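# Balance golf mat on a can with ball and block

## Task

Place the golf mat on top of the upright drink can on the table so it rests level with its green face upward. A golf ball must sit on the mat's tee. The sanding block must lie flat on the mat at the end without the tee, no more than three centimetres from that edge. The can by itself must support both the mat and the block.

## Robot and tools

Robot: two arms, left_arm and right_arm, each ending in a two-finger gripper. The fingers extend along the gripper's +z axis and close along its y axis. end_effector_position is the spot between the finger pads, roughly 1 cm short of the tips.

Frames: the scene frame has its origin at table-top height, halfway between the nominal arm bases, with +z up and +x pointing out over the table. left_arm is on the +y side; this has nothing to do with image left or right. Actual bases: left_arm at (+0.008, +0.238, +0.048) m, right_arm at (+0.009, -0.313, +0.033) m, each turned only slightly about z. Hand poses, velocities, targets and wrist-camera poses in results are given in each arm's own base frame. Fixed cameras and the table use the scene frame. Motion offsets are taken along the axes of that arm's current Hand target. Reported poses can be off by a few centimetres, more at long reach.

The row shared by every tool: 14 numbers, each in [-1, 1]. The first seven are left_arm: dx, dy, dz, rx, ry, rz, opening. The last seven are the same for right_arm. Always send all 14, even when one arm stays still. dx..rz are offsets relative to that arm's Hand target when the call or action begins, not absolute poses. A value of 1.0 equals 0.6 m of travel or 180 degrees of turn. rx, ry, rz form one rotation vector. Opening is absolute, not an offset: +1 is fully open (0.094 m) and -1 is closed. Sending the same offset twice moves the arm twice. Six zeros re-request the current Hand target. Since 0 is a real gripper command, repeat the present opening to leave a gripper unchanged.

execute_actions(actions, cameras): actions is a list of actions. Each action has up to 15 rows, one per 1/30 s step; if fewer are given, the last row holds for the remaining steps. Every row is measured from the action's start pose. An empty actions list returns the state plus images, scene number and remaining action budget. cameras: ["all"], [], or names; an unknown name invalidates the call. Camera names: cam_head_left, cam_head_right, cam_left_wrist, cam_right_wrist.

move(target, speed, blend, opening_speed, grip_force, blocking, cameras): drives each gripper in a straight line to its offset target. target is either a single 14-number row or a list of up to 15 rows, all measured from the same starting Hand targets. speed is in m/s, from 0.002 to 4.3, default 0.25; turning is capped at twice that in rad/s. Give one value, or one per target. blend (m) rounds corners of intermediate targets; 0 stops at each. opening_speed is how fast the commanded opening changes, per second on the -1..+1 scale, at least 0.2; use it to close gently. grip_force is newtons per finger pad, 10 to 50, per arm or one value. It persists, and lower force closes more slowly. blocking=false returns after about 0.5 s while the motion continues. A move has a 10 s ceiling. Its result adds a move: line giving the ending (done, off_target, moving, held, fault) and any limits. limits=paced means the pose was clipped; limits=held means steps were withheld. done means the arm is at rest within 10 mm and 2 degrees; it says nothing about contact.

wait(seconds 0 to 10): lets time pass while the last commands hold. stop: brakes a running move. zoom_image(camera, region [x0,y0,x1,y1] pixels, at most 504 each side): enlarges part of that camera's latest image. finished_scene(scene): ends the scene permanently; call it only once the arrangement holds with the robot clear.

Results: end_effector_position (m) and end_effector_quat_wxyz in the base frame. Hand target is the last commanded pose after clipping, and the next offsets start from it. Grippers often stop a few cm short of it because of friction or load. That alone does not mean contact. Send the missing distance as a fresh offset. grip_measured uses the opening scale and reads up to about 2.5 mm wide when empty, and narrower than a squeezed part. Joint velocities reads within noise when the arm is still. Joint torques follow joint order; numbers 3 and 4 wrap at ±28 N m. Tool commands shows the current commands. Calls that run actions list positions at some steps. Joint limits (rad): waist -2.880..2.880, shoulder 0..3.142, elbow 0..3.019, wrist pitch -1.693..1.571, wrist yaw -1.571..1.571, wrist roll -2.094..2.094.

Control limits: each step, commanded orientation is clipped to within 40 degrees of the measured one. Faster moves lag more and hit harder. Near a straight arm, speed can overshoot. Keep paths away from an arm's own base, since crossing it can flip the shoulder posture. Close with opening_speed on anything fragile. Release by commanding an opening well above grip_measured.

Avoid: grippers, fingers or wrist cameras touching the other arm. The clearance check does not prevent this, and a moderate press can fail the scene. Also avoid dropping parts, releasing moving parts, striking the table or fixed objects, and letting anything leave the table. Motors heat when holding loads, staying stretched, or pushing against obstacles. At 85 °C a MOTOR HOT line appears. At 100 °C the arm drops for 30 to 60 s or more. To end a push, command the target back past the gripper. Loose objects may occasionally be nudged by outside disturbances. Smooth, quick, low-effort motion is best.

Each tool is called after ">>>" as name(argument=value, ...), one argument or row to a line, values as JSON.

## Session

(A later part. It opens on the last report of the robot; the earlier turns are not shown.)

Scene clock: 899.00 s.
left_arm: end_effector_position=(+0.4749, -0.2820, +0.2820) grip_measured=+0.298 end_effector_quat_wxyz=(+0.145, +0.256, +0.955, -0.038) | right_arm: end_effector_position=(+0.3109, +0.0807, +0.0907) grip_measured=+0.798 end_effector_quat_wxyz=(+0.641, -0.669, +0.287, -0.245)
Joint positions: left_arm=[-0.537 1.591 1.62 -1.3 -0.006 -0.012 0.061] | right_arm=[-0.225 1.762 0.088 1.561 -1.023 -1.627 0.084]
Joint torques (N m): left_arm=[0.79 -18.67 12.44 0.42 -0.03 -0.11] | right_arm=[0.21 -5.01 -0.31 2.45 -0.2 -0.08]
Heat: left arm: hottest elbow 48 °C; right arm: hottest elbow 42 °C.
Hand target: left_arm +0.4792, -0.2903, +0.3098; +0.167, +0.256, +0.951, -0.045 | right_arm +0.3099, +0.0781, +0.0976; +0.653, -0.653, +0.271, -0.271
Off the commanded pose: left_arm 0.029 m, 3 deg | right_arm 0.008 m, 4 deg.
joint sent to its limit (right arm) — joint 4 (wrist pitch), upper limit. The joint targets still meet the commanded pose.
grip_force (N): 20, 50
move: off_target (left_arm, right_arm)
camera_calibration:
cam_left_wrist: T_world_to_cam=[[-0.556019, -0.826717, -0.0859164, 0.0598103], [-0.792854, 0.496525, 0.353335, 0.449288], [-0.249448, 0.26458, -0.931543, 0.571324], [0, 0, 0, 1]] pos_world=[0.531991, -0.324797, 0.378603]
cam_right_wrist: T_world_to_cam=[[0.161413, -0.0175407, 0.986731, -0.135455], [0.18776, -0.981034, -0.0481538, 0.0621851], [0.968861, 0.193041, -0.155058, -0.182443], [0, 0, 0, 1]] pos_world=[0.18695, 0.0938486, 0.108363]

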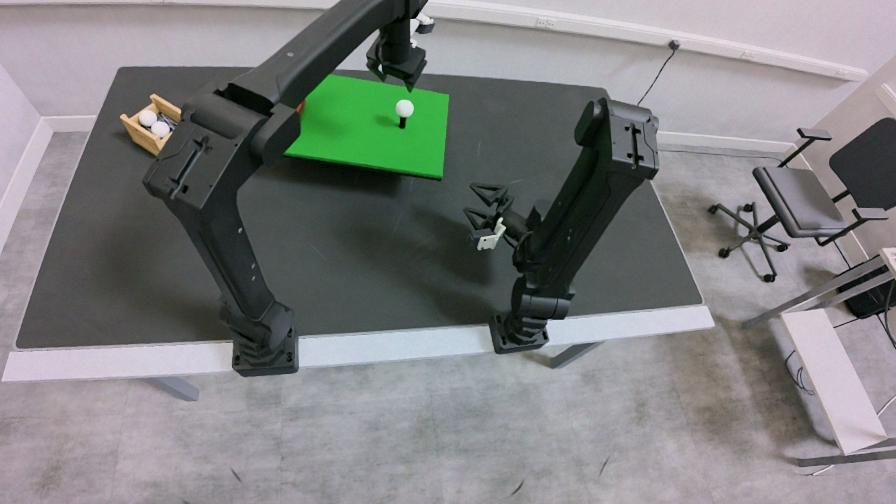

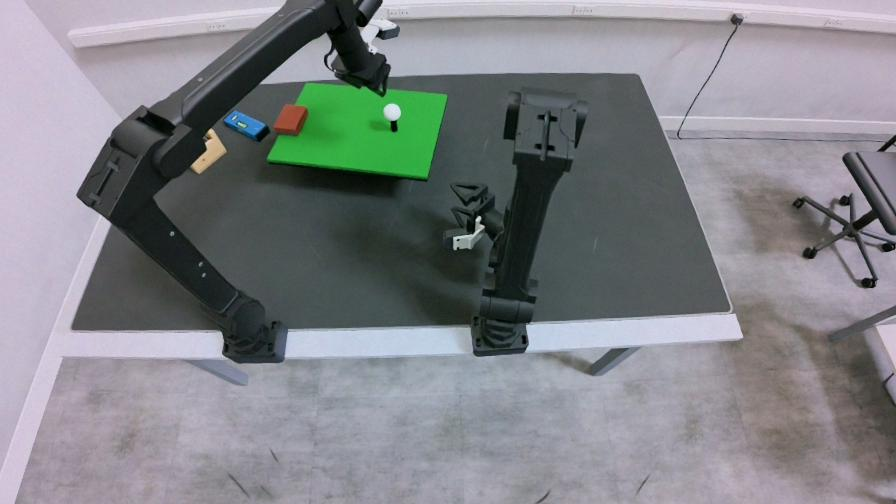

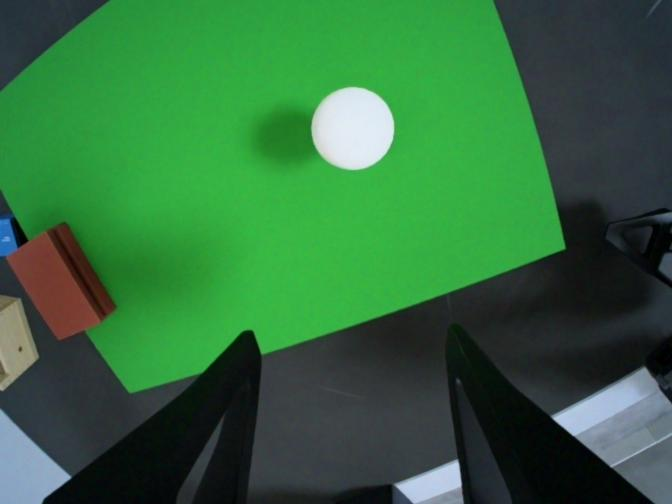

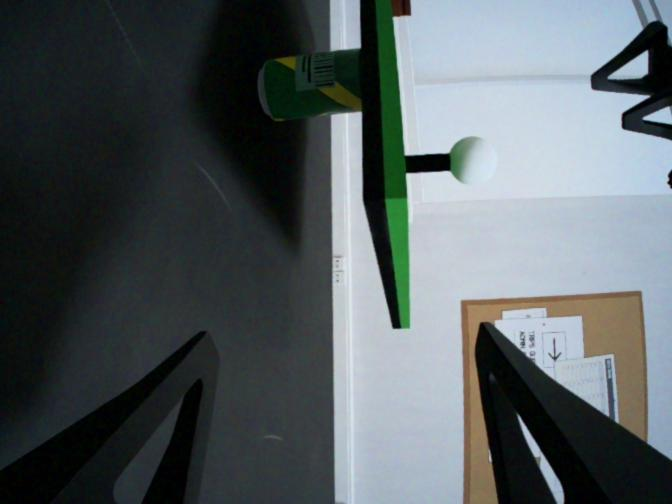

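>>> wait(
  seconds=2,
  cameras=["cam_right_wrist", "cam_left_wrist"],
)

>>> zoom_image(
  camera="cam_right_wrist",
  region=[240, 0, 520, 340],
)

Scene clock: 906.20 s.
left_arm: end_effector_position=(+0.4749, -0.2820, +0.2820) grip_measured=+0.298 end_effector_quat_wxyz=(+0.145, +0.256, +0.955, -0.038) | right_arm: end_effector_position=(+0.3108, +0.0807, +0.0907) grip_measured=+0.798 end_effector_quat_wxyz=(+0.641, -0.669, +0.287, -0.245)
Joint positions: left_arm=[-0.537 1.591 1.62 -1.3 -0.006 -0.012 0.061] | right_arm=[-0.225 1.762 0.088 1.561 -1.024 -1.627 0.084]
Joint torques (N m): left_arm=[0.79 -18.43 12.53 0.35 -0.03 -0.12] | right_arm=[0.03 -5.66 -0.72 2.59 -0.17 -0.09]
Heat: left arm: hottest elbow 49 °C; right arm: hottest elbow 42 °C.
Hand target: left_arm +0.4792, -0.2903, +0.3098; +0.167, +0.256, +0.951, -0.045 | right_arm +0.3099, +0.0781, +0.0976; +0.653, -0.654, +0.271, -0.271
Tool commands: left_gripper/opening=+0.3 right_gripper/opening=+0.8
Off the commanded pose: left_arm 0.029 m, 3 deg | right_arm 0.008 m, 4 deg.
grip_force (N): 20, 50
wait: 2.00 s; at rest from the start
camera_calibration:
cam_left_wrist: T_world_to_cam=[[-0.556019, -0.826717, -0.0859164, 0.0598103], [-0.792854, 0.496525, 0.353335, 0.449288], [-0.249448, 0.26458, -0.931543, 0.571324], [0, 0, 0, 1]] pos_world=[0.531991, -0.324797, 0.378603]
cam_right_wrist: T_world_to_cam=[[0.161425, -0.0174748, 0.98673, -0.135448], [0.188168, -0.980956, -0.048156, 0.0621188], [0.96878, 0.193445, -0.155062, -0.182367], [0, 0, 0, 1]] pos_world=[0.18685, 0.0938468, 0.108363]
Images, in order (width x height): cam_left_wrist 672x504, cam_right_wrist 672x504.

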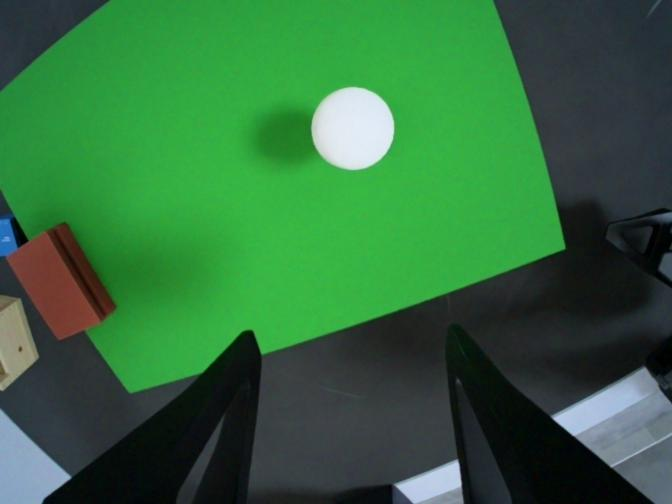

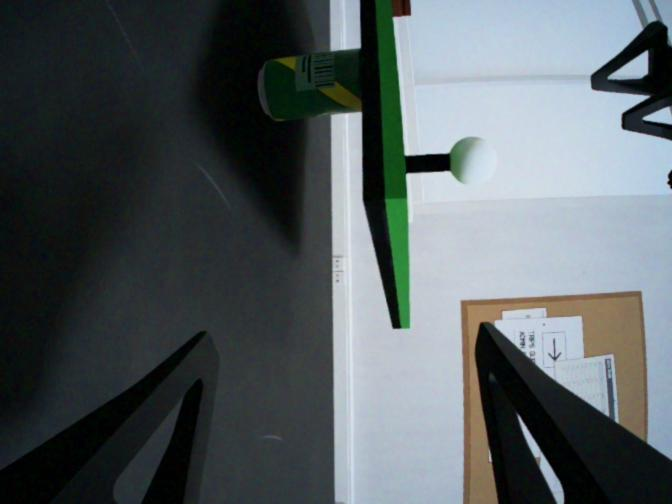

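Scaled by 1.482 from the camera's 672x504 image, which has a finer 960x720 frame.

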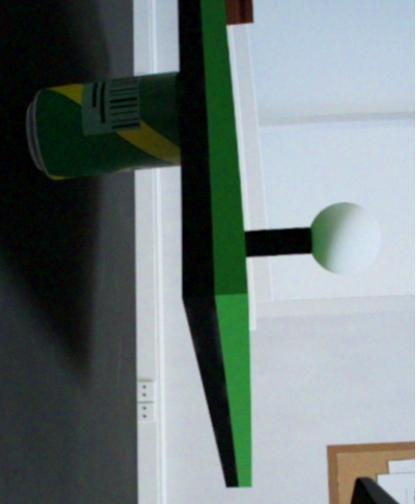

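>>> move(
  target=[0.3427,0.0057,-0.195,0,0,0,0.3,0,0,-0.03,0,0,0,0.8],
  speed=0.15,
  cameras=["all"],
)

Scene clock: 910.80 s.
left_arm: end_effector_position=(+0.2847, -0.1707, +0.3556) grip_measured=+0.298 end_effector_quat_wxyz=(+0.178, +0.255, +0.949, -0.047) | right_arm: end_effector_position=(+0.2984, +0.0678, +0.0914) grip_measured=+0.798 end_effector_quat_wxyz=(+0.642, -0.668, +0.286, -0.244)
Joint positions: left_arm=[-0.543 0.998 1.266 -1.468 -0.007 -0.017 0.061] | right_arm=[-0.309 1.756 0.066 1.561 -1.108 -1.645 0.084]
Joint torques (N m): left_arm=[0.67 -7.18 7.61 0.5 -0.1 -0.11] | right_arm=[-0.09 -4.72 -0.59 2.55 -0.25 -0.05]
Heat: left arm: hottest elbow 49 °C; right arm: hottest elbow 42 °C.
Hand target: left_arm +0.2792, -0.1705, +0.3496; +0.167, +0.256, +0.951, -0.045 | right_arm +0.2972, +0.0653, +0.0977; +0.653, -0.653, +0.271, -0.271
Off the commanded pose: left_arm 0.008 m, 1 deg | right_arm 0.007 m, 4 deg.
joint sent to its limit (right arm) — joint 4 (wrist pitch), upper limit. The joint targets still meet the commanded pose.
grip_force (N): 20, 50
move: off_target (right_arm)
camera_calibration:
cam_left_wrist: T_world_to_cam=[[-0.551173, -0.829601, -0.0892797, 0.0517293], [-0.812021, 0.508706, 0.286078, 0.248601], [-0.191913, 0.230175, -0.954038, 0.548752], [0, 0, 0, 1]] pos_world=[0.335694, -0.209859, 0.457029]
cam_right_wrist: T_world_to_cam=[[0.160562, -0.0185417, 0.986852, -0.134041], [0.189422, -0.98066, -0.0492446, 0.0515019], [0.968679, 0.194838, -0.153945, -0.167942], [0, 0, 0, 1]] pos_world=[0.174448, 0.080742, 0.108961]

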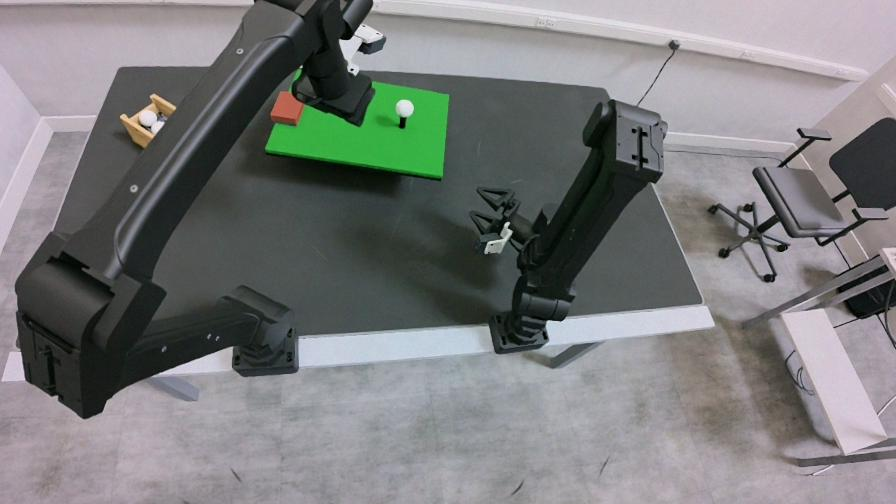

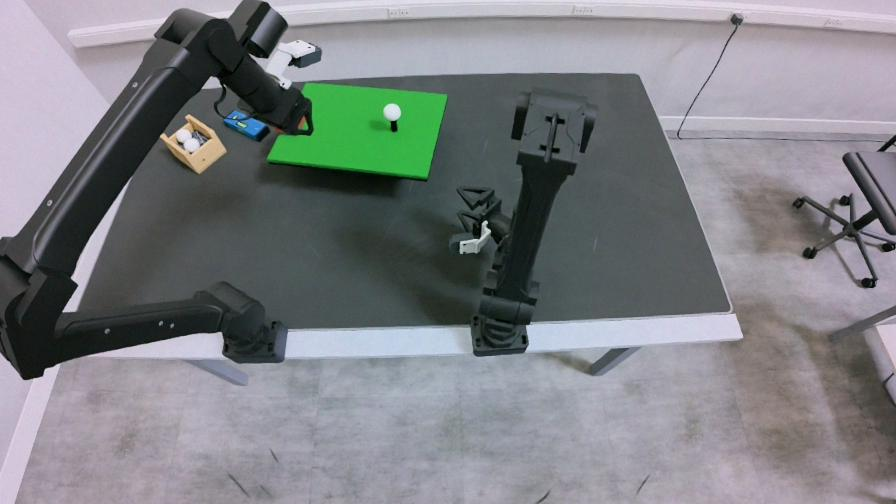

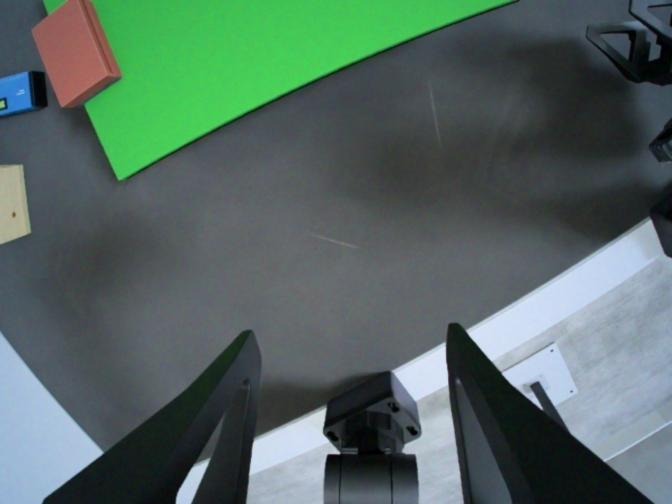

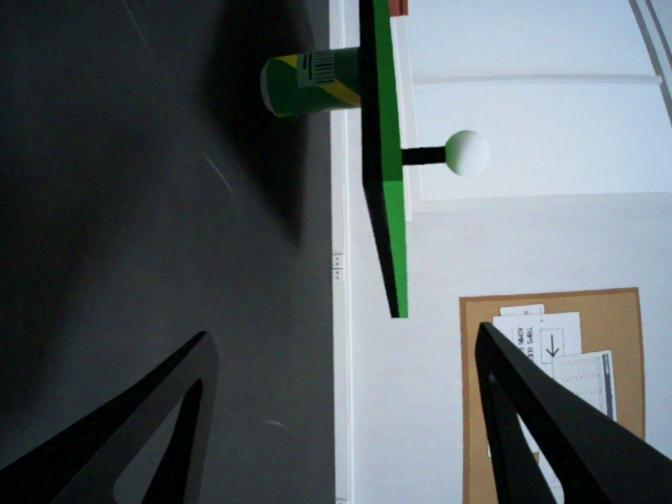

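>>> finished_scene(
  scene=1,
)

The scene is finished: the task was done.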